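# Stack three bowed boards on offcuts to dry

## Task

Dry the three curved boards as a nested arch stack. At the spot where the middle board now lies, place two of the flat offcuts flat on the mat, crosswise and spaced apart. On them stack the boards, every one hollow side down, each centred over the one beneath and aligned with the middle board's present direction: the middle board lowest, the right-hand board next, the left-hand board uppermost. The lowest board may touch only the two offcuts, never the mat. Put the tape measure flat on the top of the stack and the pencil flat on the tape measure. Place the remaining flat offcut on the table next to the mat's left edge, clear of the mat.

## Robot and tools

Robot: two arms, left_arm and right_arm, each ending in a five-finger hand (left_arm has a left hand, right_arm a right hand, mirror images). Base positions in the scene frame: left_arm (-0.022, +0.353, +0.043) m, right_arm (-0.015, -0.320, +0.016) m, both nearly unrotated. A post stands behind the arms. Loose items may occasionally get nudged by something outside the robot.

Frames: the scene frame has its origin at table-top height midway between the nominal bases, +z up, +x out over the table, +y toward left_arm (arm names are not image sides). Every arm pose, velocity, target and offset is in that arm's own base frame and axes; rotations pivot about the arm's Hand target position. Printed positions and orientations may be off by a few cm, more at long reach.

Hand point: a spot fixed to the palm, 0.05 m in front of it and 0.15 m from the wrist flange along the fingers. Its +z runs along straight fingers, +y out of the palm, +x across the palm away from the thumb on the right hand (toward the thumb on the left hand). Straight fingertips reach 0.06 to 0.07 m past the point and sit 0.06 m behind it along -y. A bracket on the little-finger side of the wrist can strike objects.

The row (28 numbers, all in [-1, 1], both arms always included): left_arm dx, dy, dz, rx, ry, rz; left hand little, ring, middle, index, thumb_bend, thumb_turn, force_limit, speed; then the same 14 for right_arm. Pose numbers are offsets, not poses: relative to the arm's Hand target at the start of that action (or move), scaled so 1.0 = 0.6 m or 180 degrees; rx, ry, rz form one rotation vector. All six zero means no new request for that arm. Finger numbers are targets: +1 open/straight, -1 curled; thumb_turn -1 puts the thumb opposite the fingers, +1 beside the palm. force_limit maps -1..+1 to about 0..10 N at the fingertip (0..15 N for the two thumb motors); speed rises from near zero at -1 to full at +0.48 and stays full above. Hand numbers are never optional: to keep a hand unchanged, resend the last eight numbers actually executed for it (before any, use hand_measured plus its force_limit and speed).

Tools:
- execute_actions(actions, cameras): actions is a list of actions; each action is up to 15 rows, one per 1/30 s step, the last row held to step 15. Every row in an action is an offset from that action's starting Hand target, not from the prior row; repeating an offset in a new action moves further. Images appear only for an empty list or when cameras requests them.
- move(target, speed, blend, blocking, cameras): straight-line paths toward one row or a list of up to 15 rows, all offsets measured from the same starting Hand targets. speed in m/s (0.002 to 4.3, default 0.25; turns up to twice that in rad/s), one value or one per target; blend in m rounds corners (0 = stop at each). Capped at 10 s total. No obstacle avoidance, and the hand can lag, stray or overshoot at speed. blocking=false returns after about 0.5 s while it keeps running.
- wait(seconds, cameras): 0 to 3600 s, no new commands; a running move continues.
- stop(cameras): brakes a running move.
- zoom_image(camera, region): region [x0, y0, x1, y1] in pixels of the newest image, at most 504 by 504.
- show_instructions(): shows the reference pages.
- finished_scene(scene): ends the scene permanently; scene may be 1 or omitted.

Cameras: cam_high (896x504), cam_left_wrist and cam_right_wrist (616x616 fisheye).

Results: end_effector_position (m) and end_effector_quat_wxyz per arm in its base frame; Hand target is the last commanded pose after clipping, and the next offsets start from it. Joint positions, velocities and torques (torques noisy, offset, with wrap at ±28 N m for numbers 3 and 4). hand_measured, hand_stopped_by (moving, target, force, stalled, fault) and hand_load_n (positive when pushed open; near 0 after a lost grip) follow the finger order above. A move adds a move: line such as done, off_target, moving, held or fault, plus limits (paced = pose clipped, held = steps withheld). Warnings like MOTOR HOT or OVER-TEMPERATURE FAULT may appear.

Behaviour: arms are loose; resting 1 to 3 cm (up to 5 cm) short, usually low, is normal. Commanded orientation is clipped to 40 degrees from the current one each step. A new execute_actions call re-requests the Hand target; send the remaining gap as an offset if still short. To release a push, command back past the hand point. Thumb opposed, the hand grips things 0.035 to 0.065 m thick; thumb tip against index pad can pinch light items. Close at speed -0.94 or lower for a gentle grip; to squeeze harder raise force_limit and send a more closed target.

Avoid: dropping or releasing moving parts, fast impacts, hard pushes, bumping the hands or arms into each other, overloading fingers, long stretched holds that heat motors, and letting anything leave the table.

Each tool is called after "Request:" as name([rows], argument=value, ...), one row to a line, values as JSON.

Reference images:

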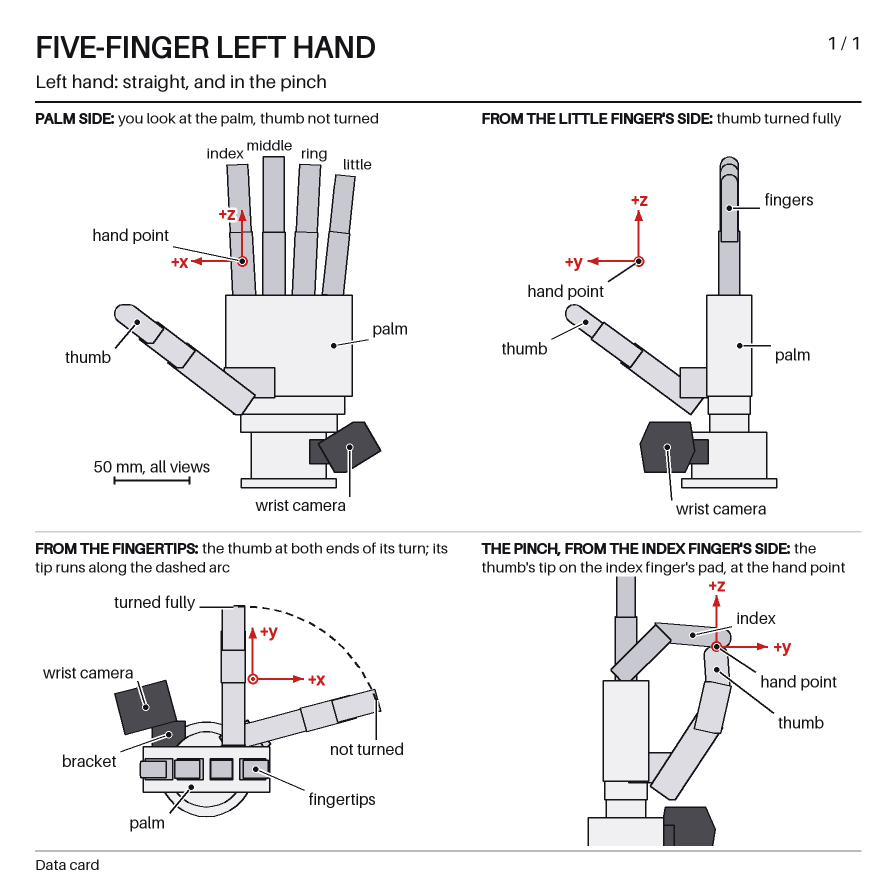

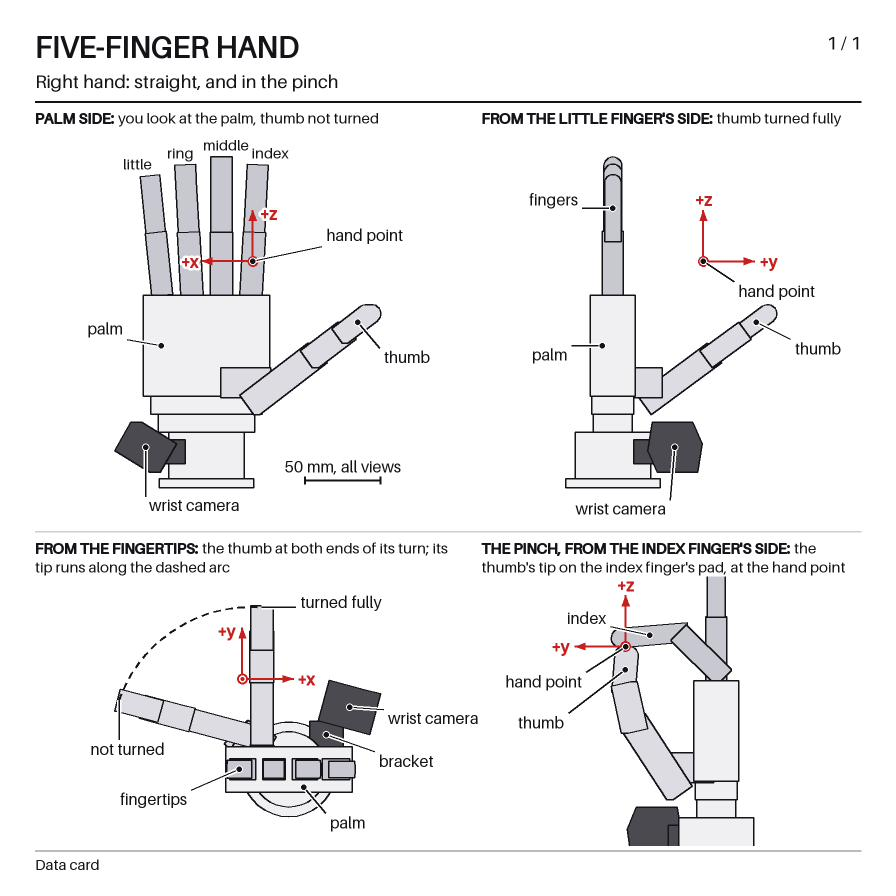

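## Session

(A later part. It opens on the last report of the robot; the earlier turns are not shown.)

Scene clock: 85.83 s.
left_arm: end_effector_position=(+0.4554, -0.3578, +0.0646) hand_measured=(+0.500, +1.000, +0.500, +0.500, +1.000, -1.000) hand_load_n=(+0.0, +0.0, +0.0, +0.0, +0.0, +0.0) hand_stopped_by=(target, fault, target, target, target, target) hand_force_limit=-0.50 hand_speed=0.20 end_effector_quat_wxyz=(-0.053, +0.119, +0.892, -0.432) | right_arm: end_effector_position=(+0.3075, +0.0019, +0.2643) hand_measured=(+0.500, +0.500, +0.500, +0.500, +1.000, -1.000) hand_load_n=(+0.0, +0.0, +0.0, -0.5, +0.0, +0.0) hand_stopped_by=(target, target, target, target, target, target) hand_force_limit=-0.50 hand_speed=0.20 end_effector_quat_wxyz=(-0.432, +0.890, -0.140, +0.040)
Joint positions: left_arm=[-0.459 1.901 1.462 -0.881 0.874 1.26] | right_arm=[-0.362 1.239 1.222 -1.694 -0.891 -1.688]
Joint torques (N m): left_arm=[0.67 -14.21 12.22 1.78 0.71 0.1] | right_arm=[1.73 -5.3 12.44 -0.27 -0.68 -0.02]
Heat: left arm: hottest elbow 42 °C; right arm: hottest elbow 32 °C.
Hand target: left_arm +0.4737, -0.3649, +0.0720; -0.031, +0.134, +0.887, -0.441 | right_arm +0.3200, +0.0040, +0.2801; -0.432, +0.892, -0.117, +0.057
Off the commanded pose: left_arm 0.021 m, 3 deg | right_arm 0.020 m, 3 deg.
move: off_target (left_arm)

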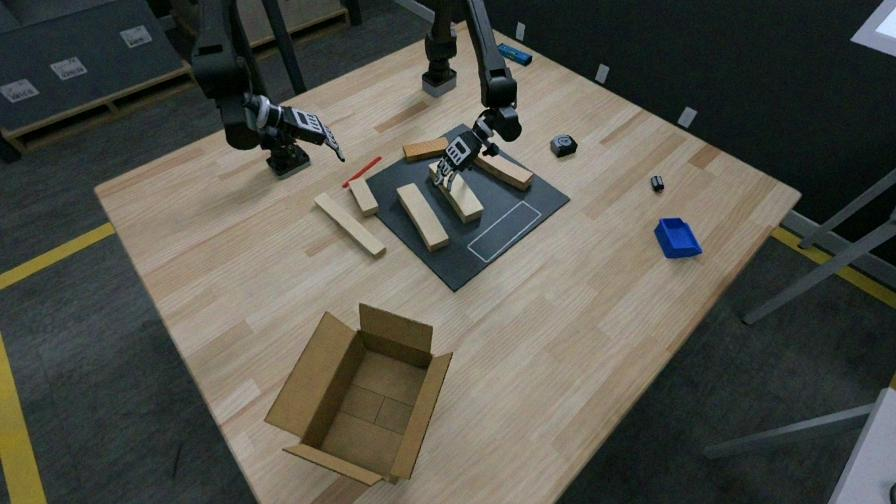

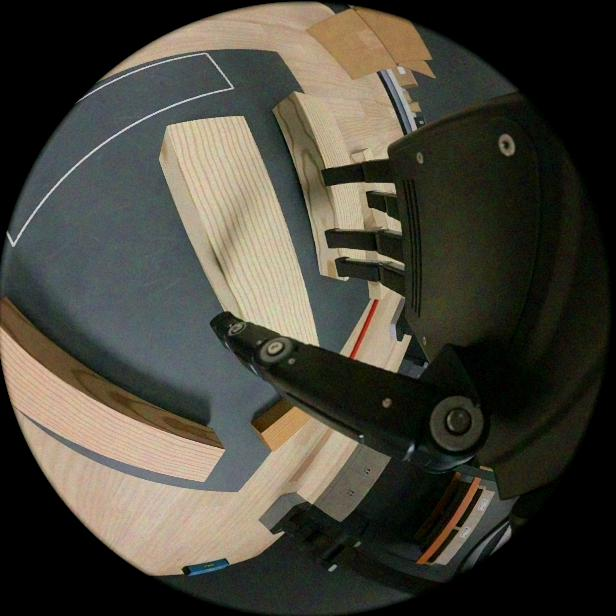

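Request:
move(target=[-0.008,0.008,-0.1,0,0,0, 0.5,0.5,0.5,0.5,1,-1,-0.5,0.2, 0,0,0,0,0,0, 0.5,0.5,0.5,0.5,1,-1,-0.5,0.2], speed=0.08, cameras=["cam_high","cam_left_wrist"])

Request:
zoom_image(camera="cam_high", region=[400, 120, 500, 220])

Request:
zoom_image(camera="cam_left_wrist", region=[120, 60, 420, 360])

Scene clock: 91.63 s.
left_arm: end_effector_position=(+0.4636, -0.3617, +0.0173) hand_measured=(+0.500, +1.000, +0.500, +0.500, +1.000, -1.000) hand_load_n=(+0.0, +0.0, +0.0, +0.0, +0.0, +0.0) hand_stopped_by=(target, fault, target, target, target, target) hand_force_limit=-0.50 hand_speed=0.20 end_effector_quat_wxyz=(-0.038, +0.128, +0.890, -0.437) | right_arm: end_effector_position=(+0.3075, +0.0019, +0.2643) hand_measured=(+0.500, +0.500, +0.500, +0.500, +1.000, -1.000) hand_load_n=(+0.0, +0.0, +0.0, +0.0, +0.0, +0.0) hand_stopped_by=(target, target, target, target, target, target) hand_force_limit=-0.50 hand_speed=0.20 end_effector_quat_wxyz=(-0.432, +0.890, -0.140, +0.040)
Joint positions: left_arm=[-0.459 1.962 1.418 -0.743 0.874 1.264] | right_arm=[-0.362 1.239 1.222 -1.694 -0.891 -1.688]
Joint torques (N m): left_arm=[0.73 -14.33 8.2 1.91 0.76 0.09] | right_arm=[1.79 -5.36 12.42 -0.28 -0.69 -0.01]
Heat: left arm: hottest elbow 42 °C; right arm: hottest elbow 32 °C.
Hand target: left_arm +0.4689, -0.3601, +0.0120; -0.031, +0.134, +0.887, -0.441 | right_arm +0.3200, +0.0040, +0.2801; -0.432, +0.892, -0.117, +0.057
Off the commanded pose: left_arm 0.008 m, 1 deg | right_arm 0.020 m, 3 deg.
move: done

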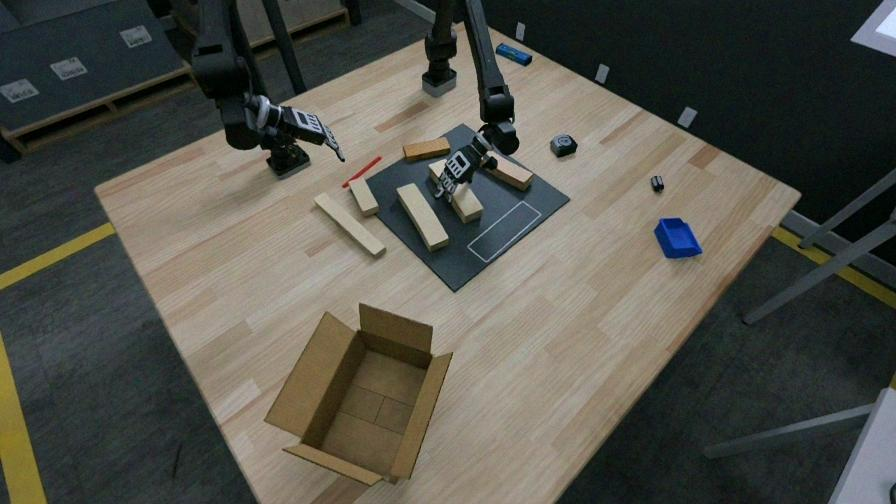

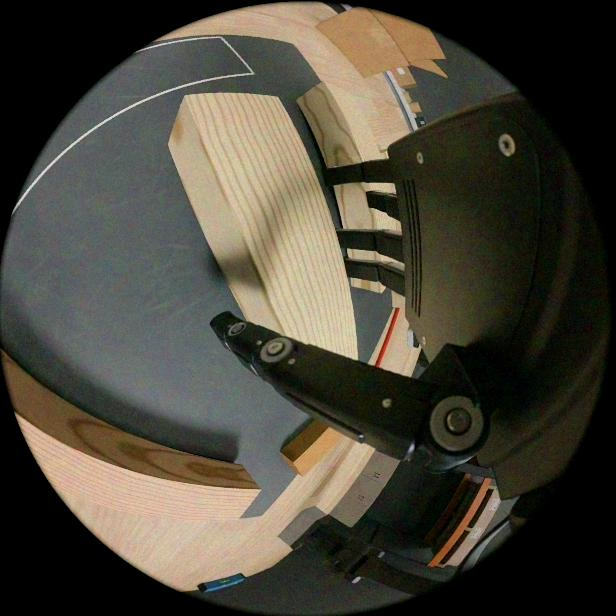

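Scaled by 5.040 from the camera's image (finer frame: 1280x720).

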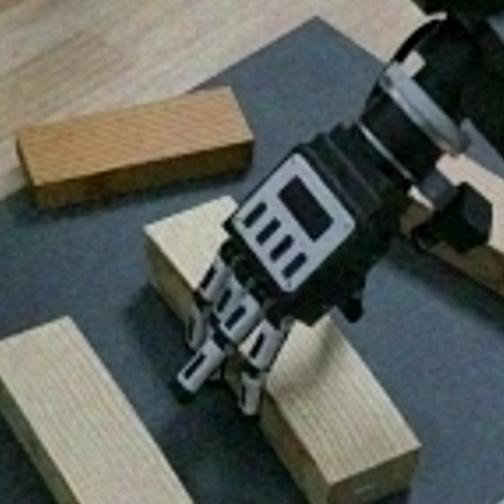

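Scaled by 1.680 from the camera's image (finer frame: 880x880).

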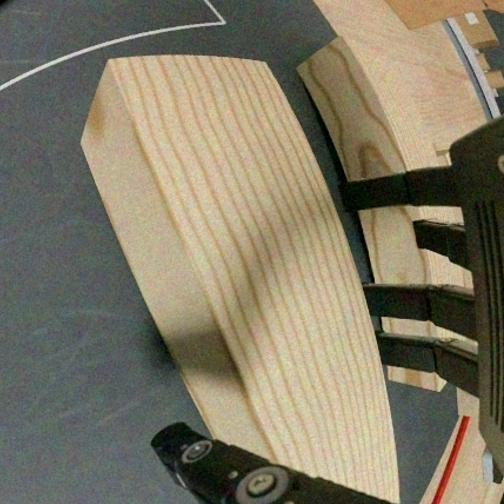

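Request:
move(target=[-0.018,0.006,-0.042,0,0,0, 0.5,0.5,0.5,0.5,1,-1,-0.5,0.2, 0,0,0,0,0,0, 0.5,0.5,0.5,0.5,1,-1,-0.5,0.2], speed=0.06, cameras=["cam_high","cam_left_wrist"])

Request:
zoom_image(camera="cam_left_wrist", region=[120, 60, 420, 360])

Scene clock: 93.93 s.
left_arm: end_effector_position=(+0.4553, -0.3576, -0.0061) hand_measured=(+0.500, +1.000, +0.500, +0.500, +1.000, -1.000) hand_load_n=(-0.5, +0.0, +0.0, +0.0, +0.0, +0.0) hand_stopped_by=(target, fault, target, target, target, target) hand_force_limit=-0.50 hand_speed=0.20 end_effector_quat_wxyz=(-0.035, +0.130, +0.889, -0.438) | right_arm: end_effector_position=(+0.3075, +0.0019, +0.2643) hand_measured=(+0.500, +0.500, +0.500, +0.500, +1.000, -1.000) hand_load_n=(+0.0, +0.0, +0.0, +0.0, +0.0, +0.0) hand_stopped_by=(target, target, target, target, target, target) hand_force_limit=-0.50 hand_speed=0.20 end_effector_quat_wxyz=(-0.432, +0.890, -0.140, +0.040)
Joint positions: left_arm=[-0.459 1.971 1.359 -0.668 0.874 1.264] | right_arm=[-0.362 1.239 1.222 -1.694 -0.891 -1.688]
Joint torques (N m): left_arm=[0.73 -13.45 7.69 1.88 0.72 0.04] | right_arm=[1.61 -5.36 12.45 -0.27 -0.68 -0.01]
Heat: left arm: hottest elbow 41 °C; right arm: hottest elbow 32 °C.
Hand target: left_arm +0.4581, -0.3565, -0.0132; -0.031, +0.134, +0.887, -0.441 | right_arm +0.3200, +0.0040, +0.2801; -0.432, +0.892, -0.117, +0.057
Off the commanded pose: left_arm 0.008 m, 1 deg | right_arm 0.020 m, 3 deg.
move: done

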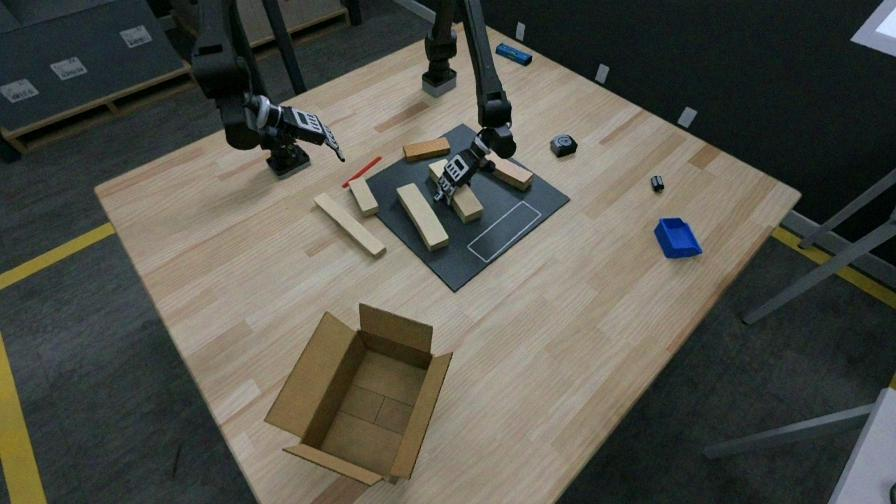

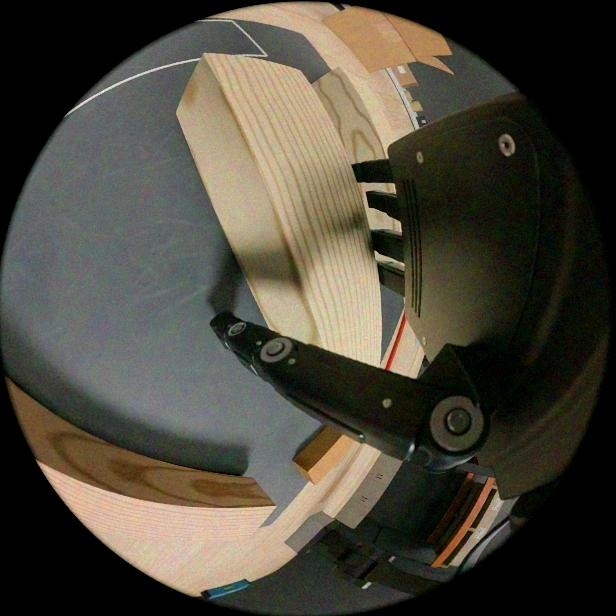

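Scaled by 1.680 from the camera's image (finer frame: 880x880).

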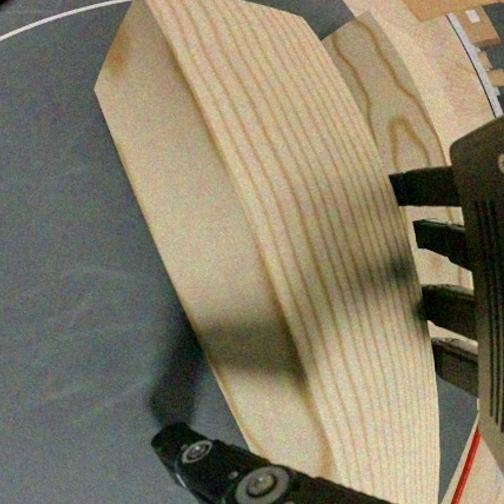

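Request:
move(target=[0,0,0,0,0,0, 0.15,0.5,-0.4,-0.4,1,-1,-0.2,-0.85, 0,0,0,0,0,0, 0.5,0.5,0.5,0.5,1,-1,-0.5,0.2], cameras=["cam_high","cam_left_wrist"])

Request:
zoom_image(camera="cam_left_wrist", region=[120, 60, 420, 360])

Scene clock: 96.40 s.
left_arm: end_effector_position=(+0.4527, -0.3616, -0.0076) hand_measured=(+0.150, +1.000, +0.072, +0.058, +1.000, -1.000) hand_load_n=(+0.0, +0.0, +6.5, +4.5, +0.5, +0.0) hand_stopped_by=(target, fault, force, force, target, target) hand_force_limit=-0.20 hand_speed=-0.85 end_effector_quat_wxyz=(-0.038, +0.133, +0.887, -0.441) | right_arm: end_effector_position=(+0.3075, +0.0019, +0.2643) hand_measured=(+0.500, +0.500, +0.500, +0.500, +1.000, -1.000) hand_load_n=(+0.0, +0.0, +0.0, +0.0, +0.0, +0.0) hand_stopped_by=(target, target, target, target, target, target) hand_force_limit=-0.50 hand_speed=0.20 end_effector_quat_wxyz=(-0.432, +0.890, -0.140, +0.040)
Joint positions: left_arm=[-0.466 1.976 1.359 -0.663 0.882 1.264] | right_arm=[-0.362 1.239 1.222 -1.694 -0.891 -1.688]
Joint torques (N m): left_arm=[0.85 -13.8 7.79 1.59 0.39 0.04] | right_arm=[1.67 -5.3 12.48 -0.27 -0.68 -0.01]
Heat: left arm: hottest elbow 41 °C; right arm: hottest elbow 33 °C.
Hand target: left_arm +0.4581, -0.3565, -0.0132; -0.031, +0.134, +0.887, -0.441 | right_arm +0.3200, +0.0040, +0.2801; -0.432, +0.892, -0.117, +0.057
Off the commanded pose: left_arm 0.009 m, 1 deg | right_arm 0.020 m, 3 deg.
move: done

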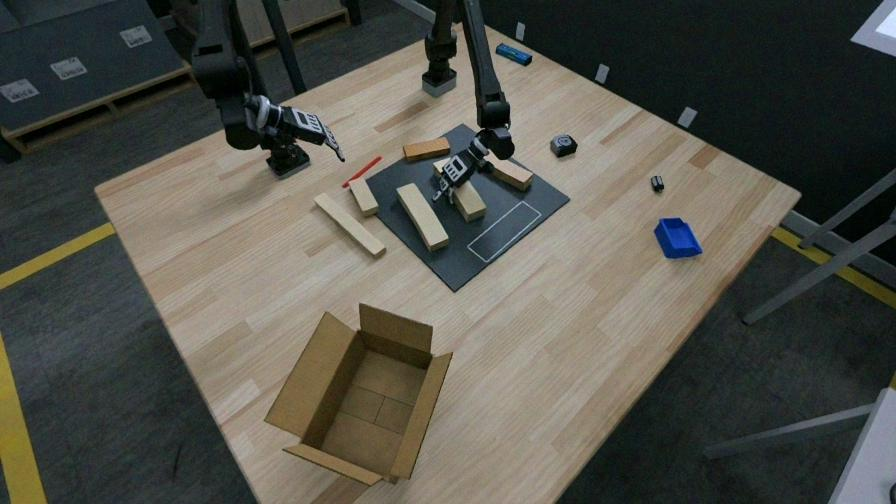

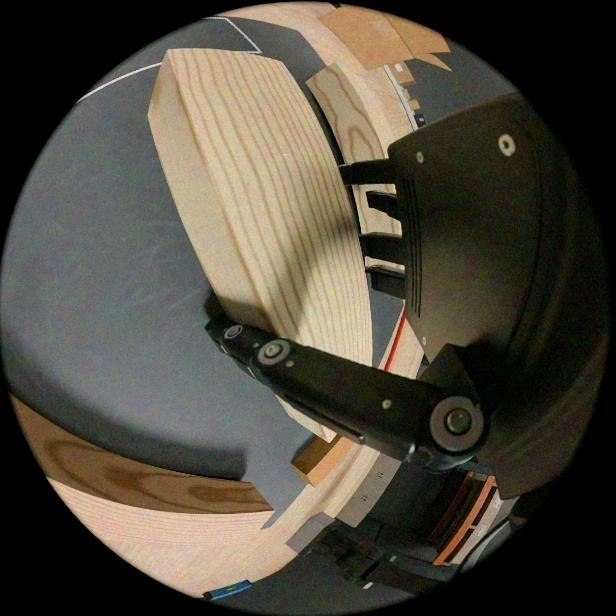

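Scaled by 1.680 from the camera's image (finer frame: 880x880).

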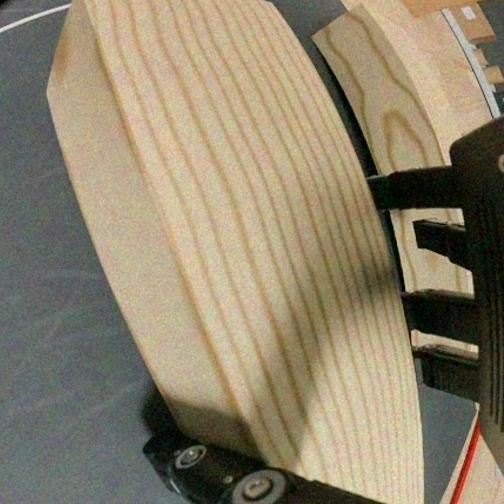

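Request:
move([
  [0,0,0.1,0,0,0, 0.15,0.5,-0.4,-0.4,1,-1,-0.2,-0.85, 0,0,0,0,0,0, 0.5,0.5,0.5,0.5,1,-1,-0.5,0.2],
], speed=0.08, cameras=["cam_high","cam_left_wrist"])

Scene clock: 100.67 s.
left_arm: end_effector_position=(+0.4366, -0.3519, +0.0121) hand_measured=(+0.150, +1.000, +0.072, +0.058, +1.000, -1.000) hand_load_n=(+0.0, +0.0, +2.5, +1.0, +0.0, +0.0) hand_stopped_by=(target, fault, force, force, target, target) hand_force_limit=-0.20 hand_speed=-0.85 end_effector_quat_wxyz=(-0.061, +0.125, +0.892, -0.429) | right_arm: end_effector_position=(+0.3075, +0.0019, +0.2643) hand_measured=(+0.500, +0.500, +0.500, +0.500, +1.000, -1.000) hand_load_n=(+0.0, +0.0, +0.0, +0.0, +0.0, +0.0) hand_stopped_by=(target, target, target, target, target, target) hand_force_limit=-0.50 hand_speed=0.20 end_effector_quat_wxyz=(-0.432, +0.890, -0.140, +0.040)
Joint positions: left_arm=[-0.466 1.935 1.359 -0.767 0.876 1.277] | right_arm=[-0.362 1.239 1.222 -1.694 -0.891 -1.688]
Joint torques (N m): left_arm=[1.03 -17.38 12.18 0.43 0.67 -0.03] | right_arm=[1.73 -5.36 12.49 -0.28 -0.68 -0.02]
Heat: left arm: hottest elbow 41 °C; right arm: hottest elbow 33 °C.
Hand target: left_arm +0.4581, -0.3565, +0.0468; -0.031, +0.134, +0.887, -0.441 | right_arm +0.3200, +0.0040, +0.2801; -0.432, +0.892, -0.117, +0.057
Off the commanded pose: left_arm 0.041 m, 4 deg | right_arm 0.020 m, 3 deg.
move: off_target (left_arm)

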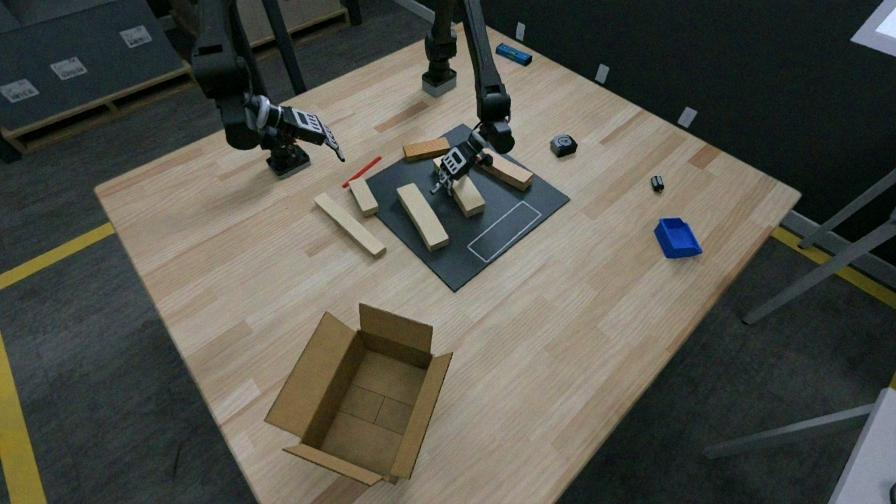

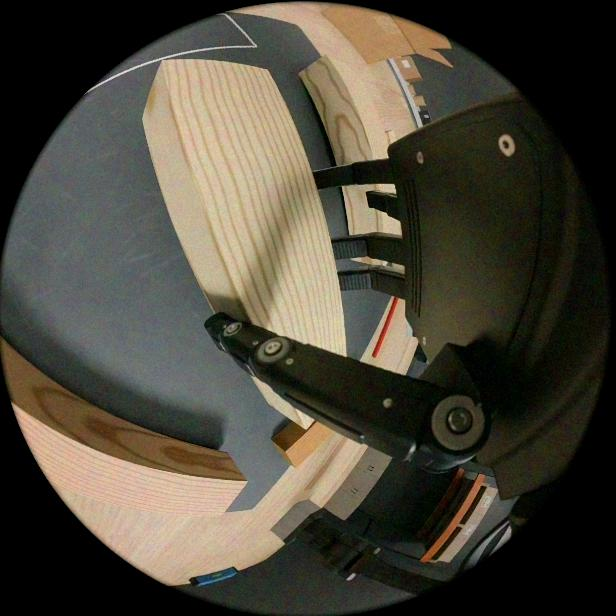

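Request:
zoom_image(camera="cam_high", region=[400, 120, 500, 220])

Request:
zoom_image(camera="cam_left_wrist", region=[180, 200, 420, 440])

Scaled by 5.040 from the camera's image (finer frame: 1280x720).

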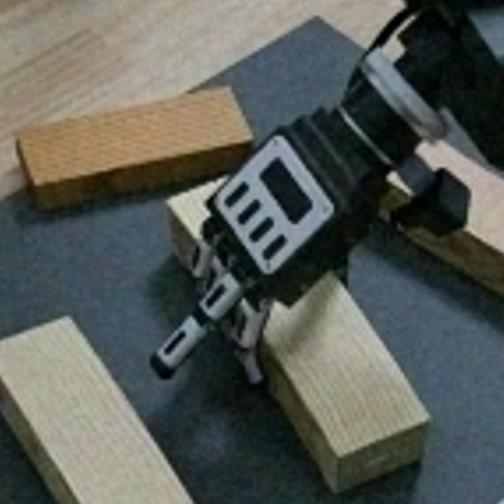

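Scaled by 2.100 from the camera's image (finer frame: 880x880).

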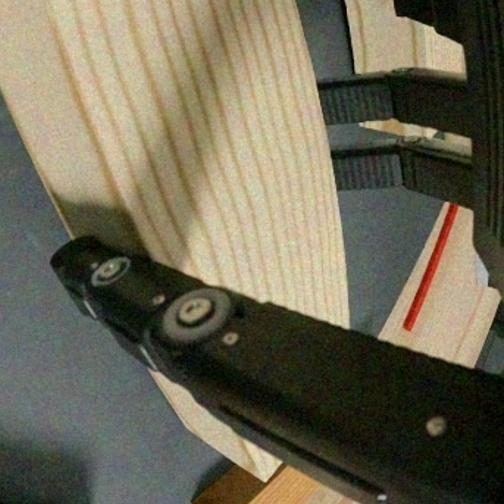

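Request:
move([
  [0,0,0.1,0,0,0, 0.15,0.5,-0.4,-0.4,1,-1,-0.2,-0.85, 0,0,0,0,0,0, 0.5,0.5,0.5,0.5,1,-1,-0.5,0.2],
], speed=0.08, cameras=["cam_high","cam_left_wrist"])

Request:
zoom_image(camera="cam_high", region=[400, 120, 500, 220])

Scene clock: 104.37 s.
left_arm: end_effector_position=(+0.4354, -0.3513, +0.0796) hand_measured=(+0.150, +1.000, +0.072, +0.056, +1.000, -1.000) hand_load_n=(+0.0, +0.0, +0.5, +0.0, +0.0, +0.0) hand_stopped_by=(target, fault, force, force, target, target) hand_force_limit=-0.20 hand_speed=-0.85 end_effector_quat_wxyz=(-0.058, +0.124, +0.893, -0.430) | right_arm: end_effector_position=(+0.3075, +0.0019, +0.2643) hand_measured=(+0.500, +0.500, +0.500, +0.500, +1.000, -1.000) hand_load_n=(+0.0, +0.0, +0.0, +0.0, +0.0, +0.0) hand_stopped_by=(target, target, target, target, target, target) hand_force_limit=-0.50 hand_speed=0.20 end_effector_quat_wxyz=(-0.432, +0.890, -0.140, +0.040)
Joint positions: left_arm=[-0.466 1.844 1.421 -0.912 0.874 1.271] | right_arm=[-0.362 1.239 1.222 -1.694 -0.891 -1.688]
Joint torques (N m): left_arm=[0.38 -15.09 14.09 0.58 0.71 -0.02] | right_arm=[1.73 -5.25 12.45 -0.29 -0.67 -0.01]
Heat: left arm: hottest elbow 41 °C; right arm: hottest elbow 33 °C.
Hand target: left_arm +0.4581, -0.3565, +0.1068; -0.031, +0.134, +0.887, -0.441 | right_arm +0.3200, +0.0040, +0.2801; -0.432, +0.892, -0.117, +0.057
Off the commanded pose: left_arm 0.036 m, 4 deg | right_arm 0.020 m, 3 deg.
move: off_target (left_arm)

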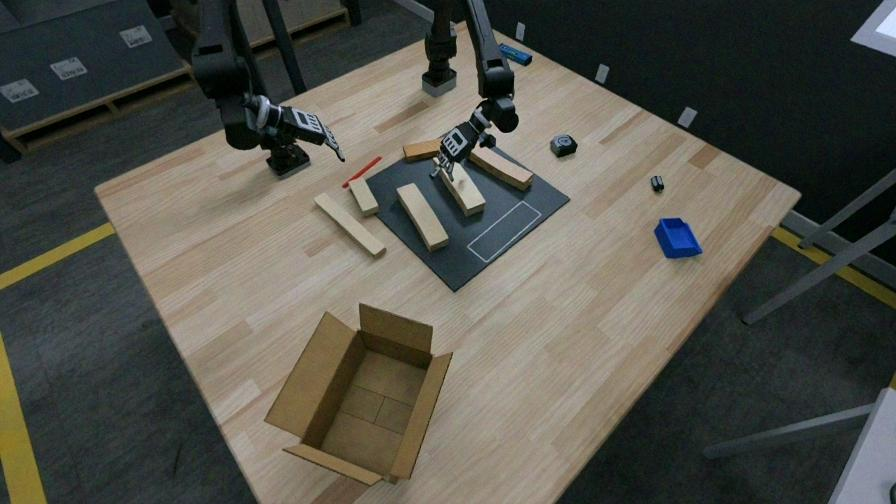

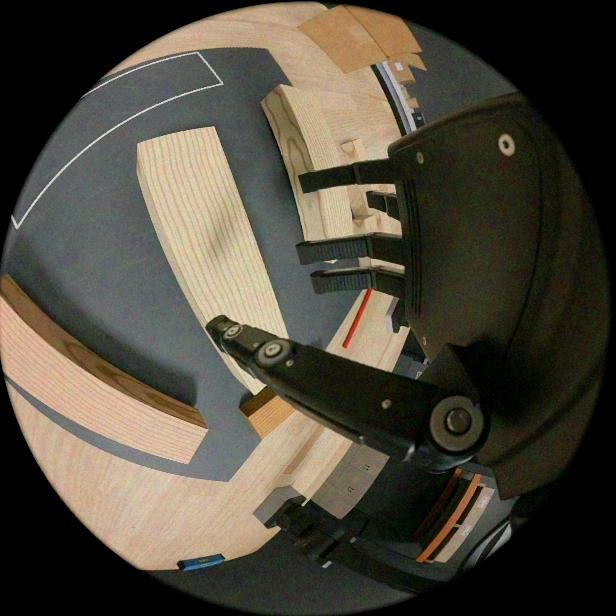

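Scaled by 5.040 from the camera's image (finer frame: 1280x720).

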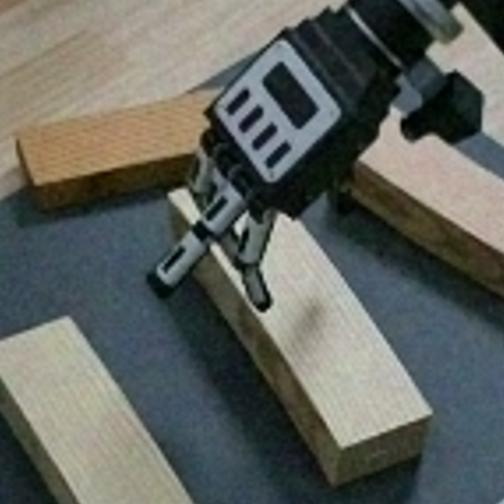

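Request:
move([
  [0,0,0,0,0,0, 0.5,0.5,0.5,0.5,1,-1,0.6,0.0, 0,0,0,0,0,0, 0.5,0.5,0.5,0.5,1,-1,-0.5,0.2],
  [-0.0252,0.0342,-0.2097,0,0,0, 0.5,0.5,0.5,0.5,1,-1,0.6,0.0, 0,0,0,0,0,0, 0.5,0.5,0.5,0.5,1,-1,-0.5,0.2],
], speed=0.08, cameras=["cam_high","cam_left_wrist"])

Request:
zoom_image(camera="cam_left_wrist", region=[180, 200, 420, 440])

Request:
zoom_image(camera="cam_high", region=[400, 120, 500, 220])

Scene clock: 110.60 s.
left_arm: end_effector_position=(+0.4379, -0.3404, -0.0112) hand_measured=(+0.500, +1.000, +0.500, +0.500, +1.000, -1.000) hand_load_n=(+0.0, +0.0, +0.0, +0.0, +0.0, +0.0) hand_stopped_by=(target, fault, target, target, target, target) hand_force_limit=0.60 hand_speed=0.00 end_effector_quat_wxyz=(-0.037, +0.131, +0.888, -0.439) | right_arm: end_effector_position=(+0.3075, +0.0019, +0.2643) hand_measured=(+0.500, +0.500, +0.500, +0.500, +1.000, -1.000) hand_load_n=(+0.0, +0.0, +0.0, +0.0, +0.0, +0.0) hand_stopped_by=(target, target, target, target, target, target) hand_force_limit=-0.50 hand_speed=0.20 end_effector_quat_wxyz=(-0.432, +0.890, -0.140, +0.040)
Joint positions: left_arm=[-0.444 1.936 1.284 -0.652 0.883 1.294] | right_arm=[-0.362 1.239 1.222 -1.694 -0.891 -1.688]
Joint torques (N m): left_arm=[0.15 -12.92 7.65 1.91 0.64 0.09] | right_arm=[1.67 -5.36 12.48 -0.25 -0.68 -0.01]
Heat: left arm: hottest elbow 41 °C; right arm: hottest elbow 33 °C.
Hand target: left_arm +0.4430, -0.3360, -0.0190; -0.031, +0.134, +0.887, -0.441 | right_arm +0.3200, +0.0040, +0.2801; -0.432, +0.892, -0.117, +0.057
Off the commanded pose: left_arm 0.010 m, 1 deg | right_arm 0.020 m, 3 deg.
move: done

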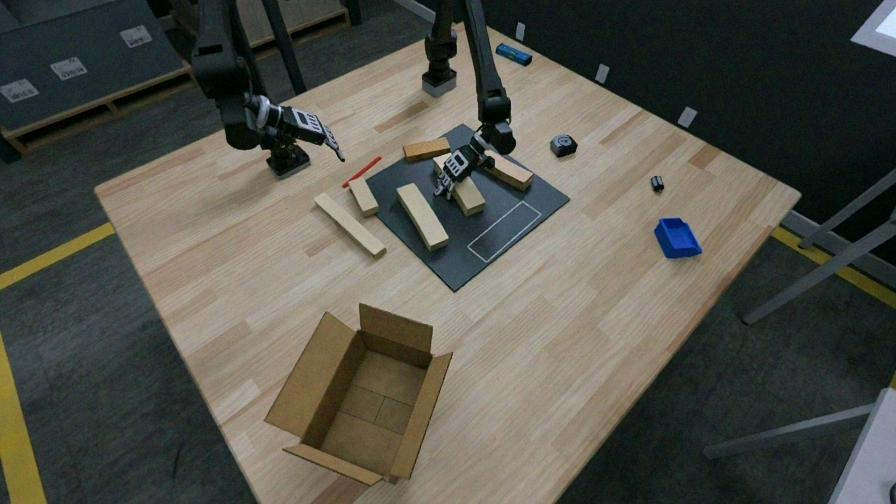

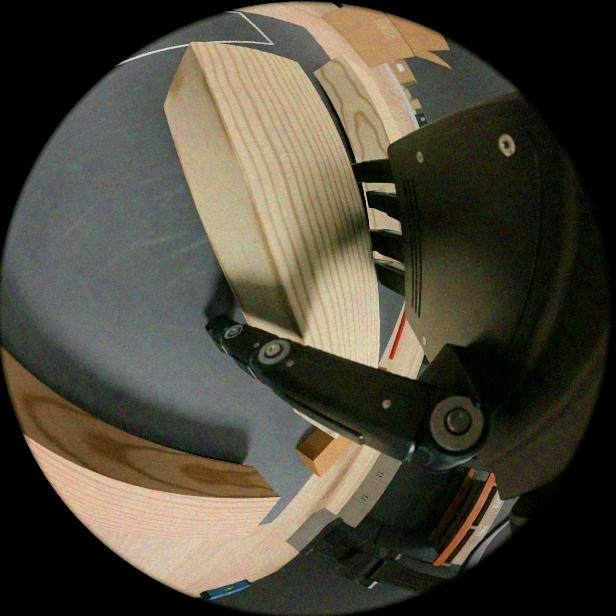

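Scaled by 2.100 from the camera's image (finer frame: 880x880).

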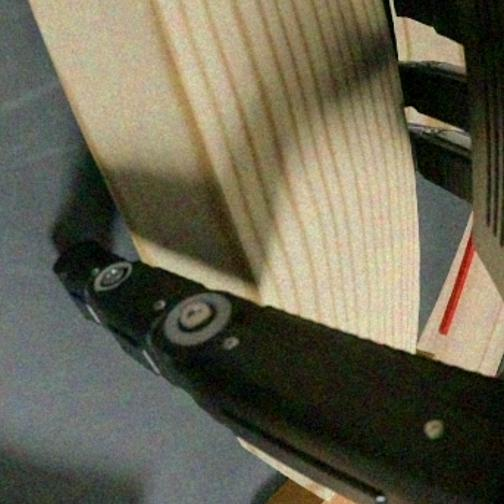

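Scaled by 5.040 from the camera's image (finer frame: 1280x720).

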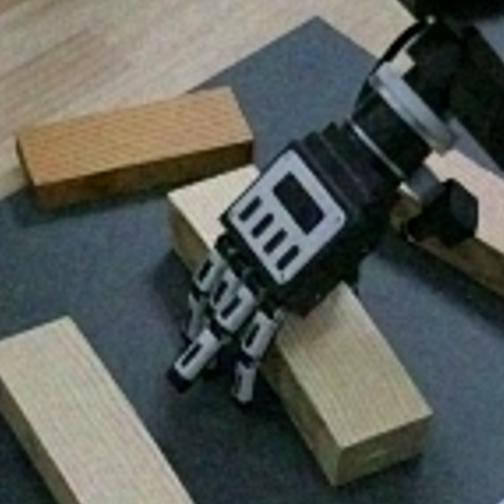

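Request:
move([
  [-0.0043,-0.012,0,0,0,0, 0.15,0.5,-0.4,-0.4,1,-1,0.5,-0.7, 0,0,0,0,0,0, 0.5,0.5,0.5,0.5,1,-1,-0.5,0.2],
], speed=0.08, cameras=["cam_high","cam_left_wrist"])

Request:
zoom_image(camera="cam_left_wrist", region=[180, 200, 420, 440])

Request:
zoom_image(camera="cam_high", region=[400, 120, 500, 220])

Scene clock: 112.43 s.
left_arm: end_effector_position=(+0.4393, -0.3467, -0.0101) hand_measured=(+0.150, +1.000, +0.038, +0.036, +1.000, -1.000) hand_load_n=(+0.0, +0.0, +13.5, +8.0, +0.5, +0.5) hand_stopped_by=(target, fault, force, force, target, target) hand_force_limit=0.50 hand_speed=-0.70 end_effector_quat_wxyz=(-0.031, +0.139, +0.885, -0.444) | right_arm: end_effector_position=(+0.3075, +0.0019, +0.2643) hand_measured=(+0.500, +0.500, +0.500, +0.500, +1.000, -1.000) hand_load_n=(+0.0, +0.0, +0.0, +0.0, +0.0, +0.0) hand_stopped_by=(target, target, target, target, target, target) hand_force_limit=-0.50 hand_speed=0.20 end_effector_quat_wxyz=(-0.432, +0.890, -0.140, +0.040)
Joint positions: left_arm=[-0.452 1.936 1.284 -0.631 0.89 1.294] | right_arm=[-0.362 1.239 1.222 -1.694 -0.891 -1.688]
Joint torques (N m): left_arm=[0.09 -12.75 7.35 1.78 0.18 -0.14] | right_arm=[1.67 -5.42 12.44 -0.28 -0.68 -0.01]
Heat: left arm: hottest elbow 40 °C; right arm: hottest elbow 33 °C.
Hand target: left_arm +0.4404, -0.3432, -0.0190; -0.031, +0.134, +0.887, -0.441 | right_arm +0.3200, +0.0040, +0.2801; -0.432, +0.892, -0.117, +0.057
Off the commanded pose: left_arm 0.010 m, 1 deg | right_arm 0.020 m, 3 deg.
move: done

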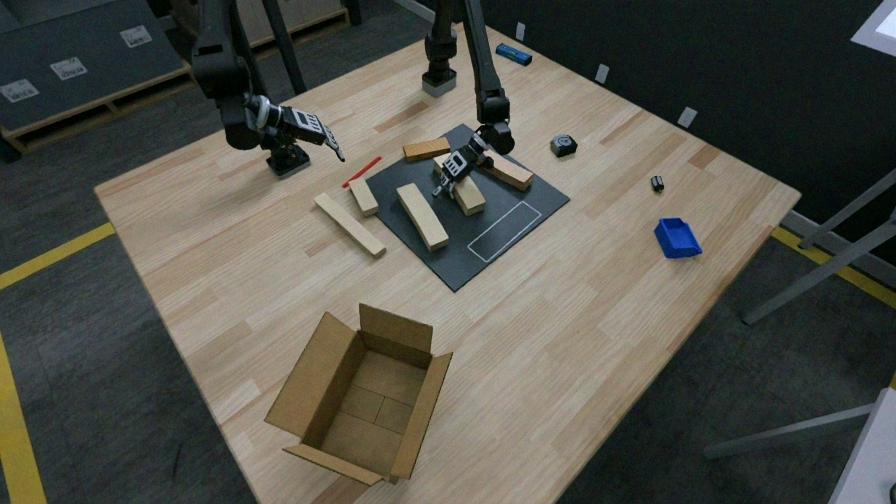

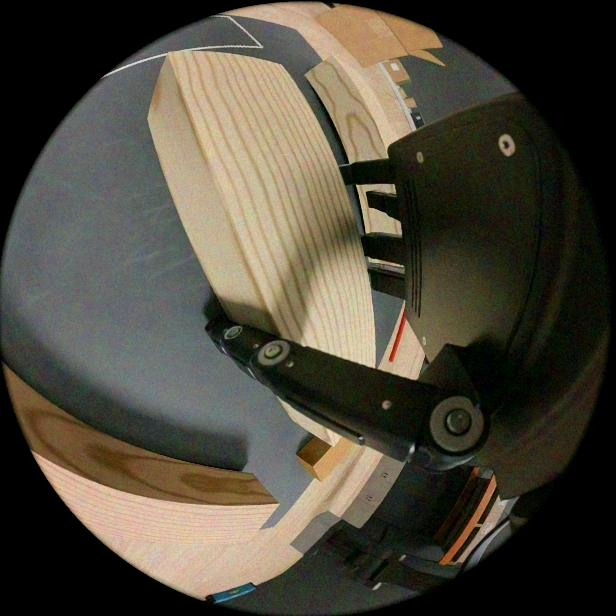

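Scaled by 2.100 from the camera's image (finer frame: 880x880).

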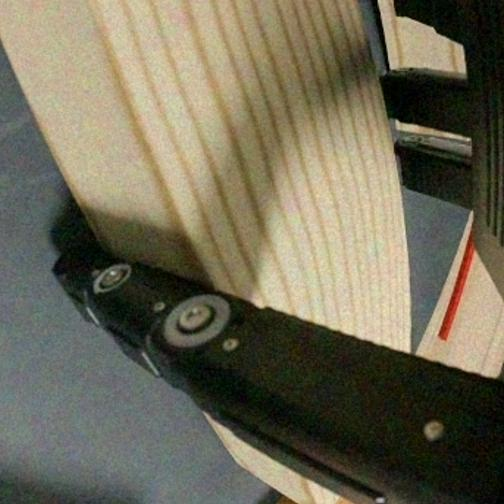

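Scaled by 5.040 from the camera's image (finer frame: 1280x720).

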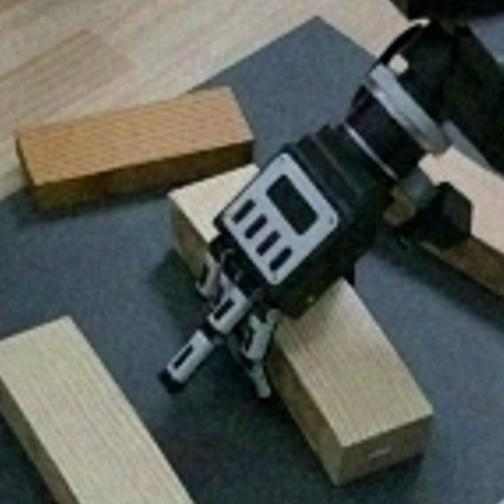

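Request:
move([
  [0.02,0,0.12,0,0,0, 0.15,0.5,-0.4,-0.4,1,-1,0.5,-0.7, 0,0,0,0,0,0, 0.5,0.5,0.5,0.5,1,-1,-0.5,0.2],
], speed=0.06, cameras=["cam_high","cam_left_wrist"])

Request:
zoom_image(camera="cam_high", region=[400, 120, 500, 220])

Scene clock: 115.07 s.
left_arm: end_effector_position=(+0.4153, -0.3326, +0.0077) hand_measured=(+0.150, +1.000, +0.038, +0.036, +1.000, -1.000) hand_load_n=(+0.0, +0.0, +12.0, +5.0, +0.5, +2.0) hand_stopped_by=(target, fault, force, force, target, target) hand_force_limit=0.50 hand_speed=-0.70 end_effector_quat_wxyz=(-0.077, +0.119, +0.895, -0.423) | right_arm: end_effector_position=(+0.3075, +0.0019, +0.2643) hand_measured=(+0.500, +0.500, +0.500, +0.500, +1.000, -1.000) hand_load_n=(+0.0, +0.0, +0.0, +0.0, +0.0, +0.0) hand_stopped_by=(target, target, target, target, target, target) hand_force_limit=-0.50 hand_speed=0.20 end_effector_quat_wxyz=(-0.432, +0.890, -0.140, +0.040)
Joint positions: left_arm=[-0.452 1.904 1.298 -0.795 0.877 1.304] | right_arm=[-0.362 1.239 1.222 -1.694 -0.891 -1.688]
Joint torques (N m): left_arm=[0.62 -16.85 14.43 0.55 0.77 -0.03] | right_arm=[1.73 -5.36 12.45 -0.27 -0.69 -0.02]
Heat: left arm: hottest elbow 40 °C; right arm: hottest elbow 33 °C.
Hand target: left_arm +0.4524, -0.3432, +0.0530; -0.031, +0.134, +0.887, -0.441 | right_arm +0.3200, +0.0040, +0.2801; -0.432, +0.892, -0.117, +0.057
Off the commanded pose: left_arm 0.059 m, 6 deg | right_arm 0.020 m, 3 deg.
move: off_target (left_arm)

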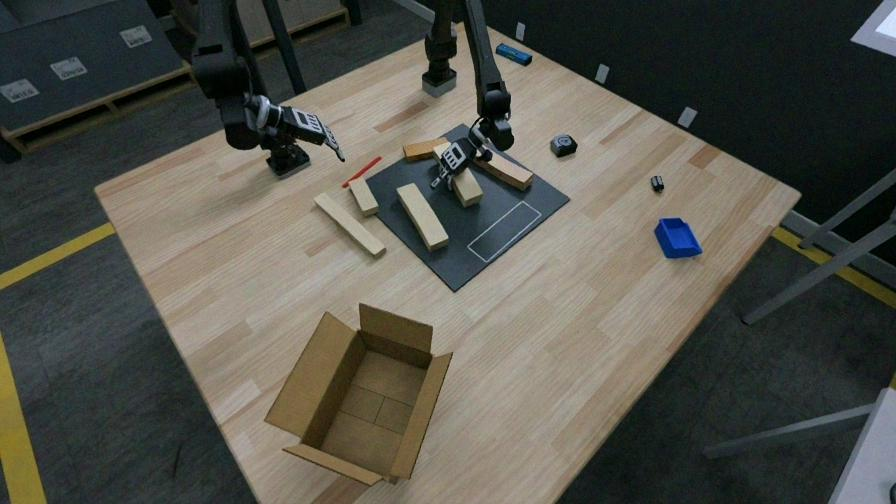

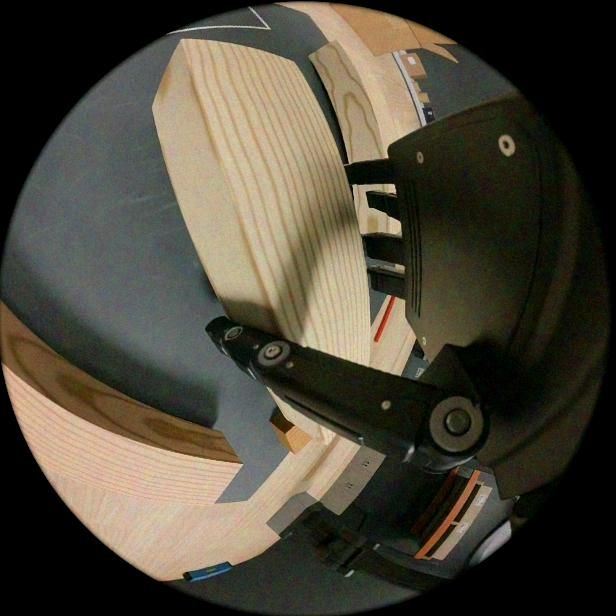

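Scaled by 5.040 from the camera's image (finer frame: 1280x720).

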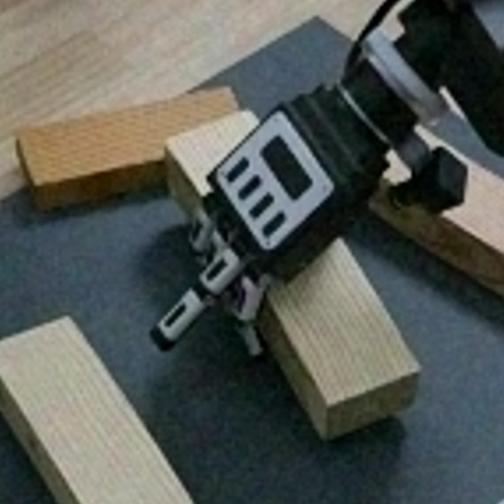

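Request:
move([
  [0.06,0,0.12,0,0,0, 0.15,0.5,-0.4,-0.4,1,-1,0.5,-0.7, 0,0,0,0,0,0, 0.5,0.5,0.5,0.5,1,-1,-0.5,0.2],
], speed=0.06, cameras=["cam_high","cam_left_wrist"])

Request:
zoom_image(camera="cam_high", region=[400, 120, 500, 220])

Scene clock: 118.10 s.
left_arm: end_effector_position=(+0.4570, -0.3347, +0.0803) hand_measured=(+0.150, +1.000, +0.038, +0.036, +1.000, -1.000) hand_load_n=(+0.0, +0.0, +11.5, +5.0, +0.5, +2.0) hand_stopped_by=(target, fault, force, force, target, target) hand_force_limit=0.50 hand_speed=-0.70 end_effector_quat_wxyz=(-0.074, +0.117, +0.896, -0.422) | right_arm: end_effector_position=(+0.3075, +0.0019, +0.2643) hand_measured=(+0.500, +0.500, +0.500, +0.500, +1.000, -1.000) hand_load_n=(+0.0, +0.0, -0.5, +0.0, +0.0, +0.0) hand_stopped_by=(target, target, target, target, target, target) hand_force_limit=-0.50 hand_speed=0.20 end_effector_quat_wxyz=(-0.432, +0.890, -0.140, +0.040)
Joint positions: left_arm=[-0.424 1.902 1.514 -1.036 0.877 1.338] | right_arm=[-0.362 1.239 1.222 -1.694 -0.891 -1.688]
Joint torques (N m): left_arm=[0.62 -16.21 16.02 0.55 1 0.04] | right_arm=[1.73 -5.36 12.45 -0.24 -0.68 -0.01]
Heat: left arm: hottest elbow 40 °C; right arm: hottest elbow 33 °C.
Hand target: left_arm +0.4884, -0.3432, +0.1250; -0.031, +0.134, +0.887, -0.441 | right_arm +0.3200, +0.0040, +0.2801; -0.432, +0.892, -0.117, +0.057
Off the commanded pose: left_arm 0.055 m, 6 deg | right_arm 0.020 m, 3 deg.
move: off_target (left_arm)

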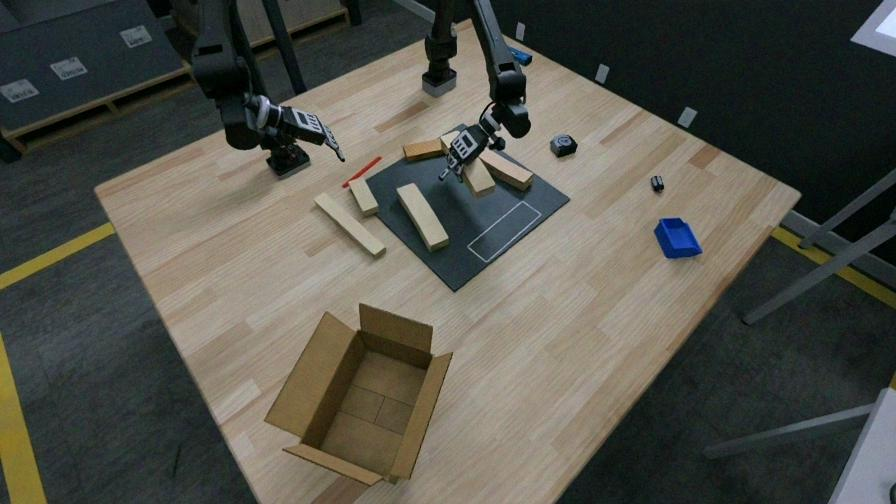

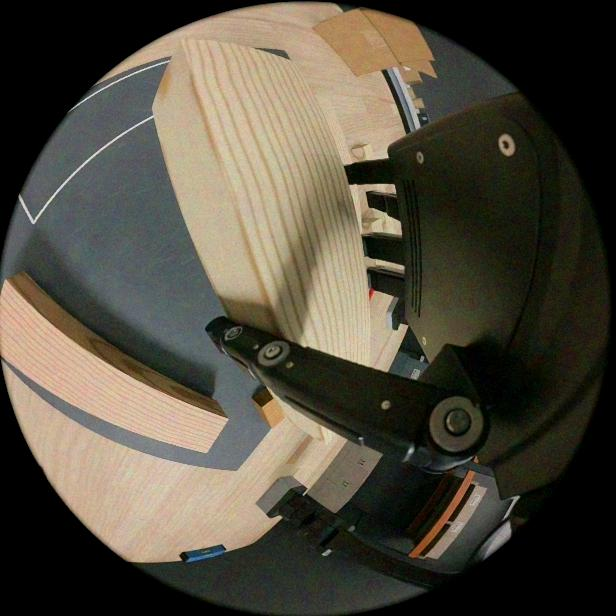

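Scaled by 5.040 from the camera's image (finer frame: 1280x720).

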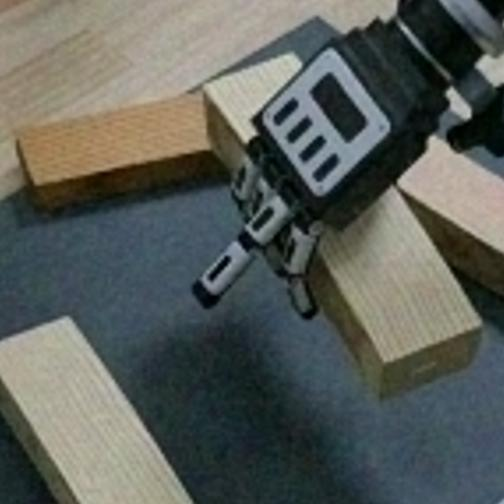

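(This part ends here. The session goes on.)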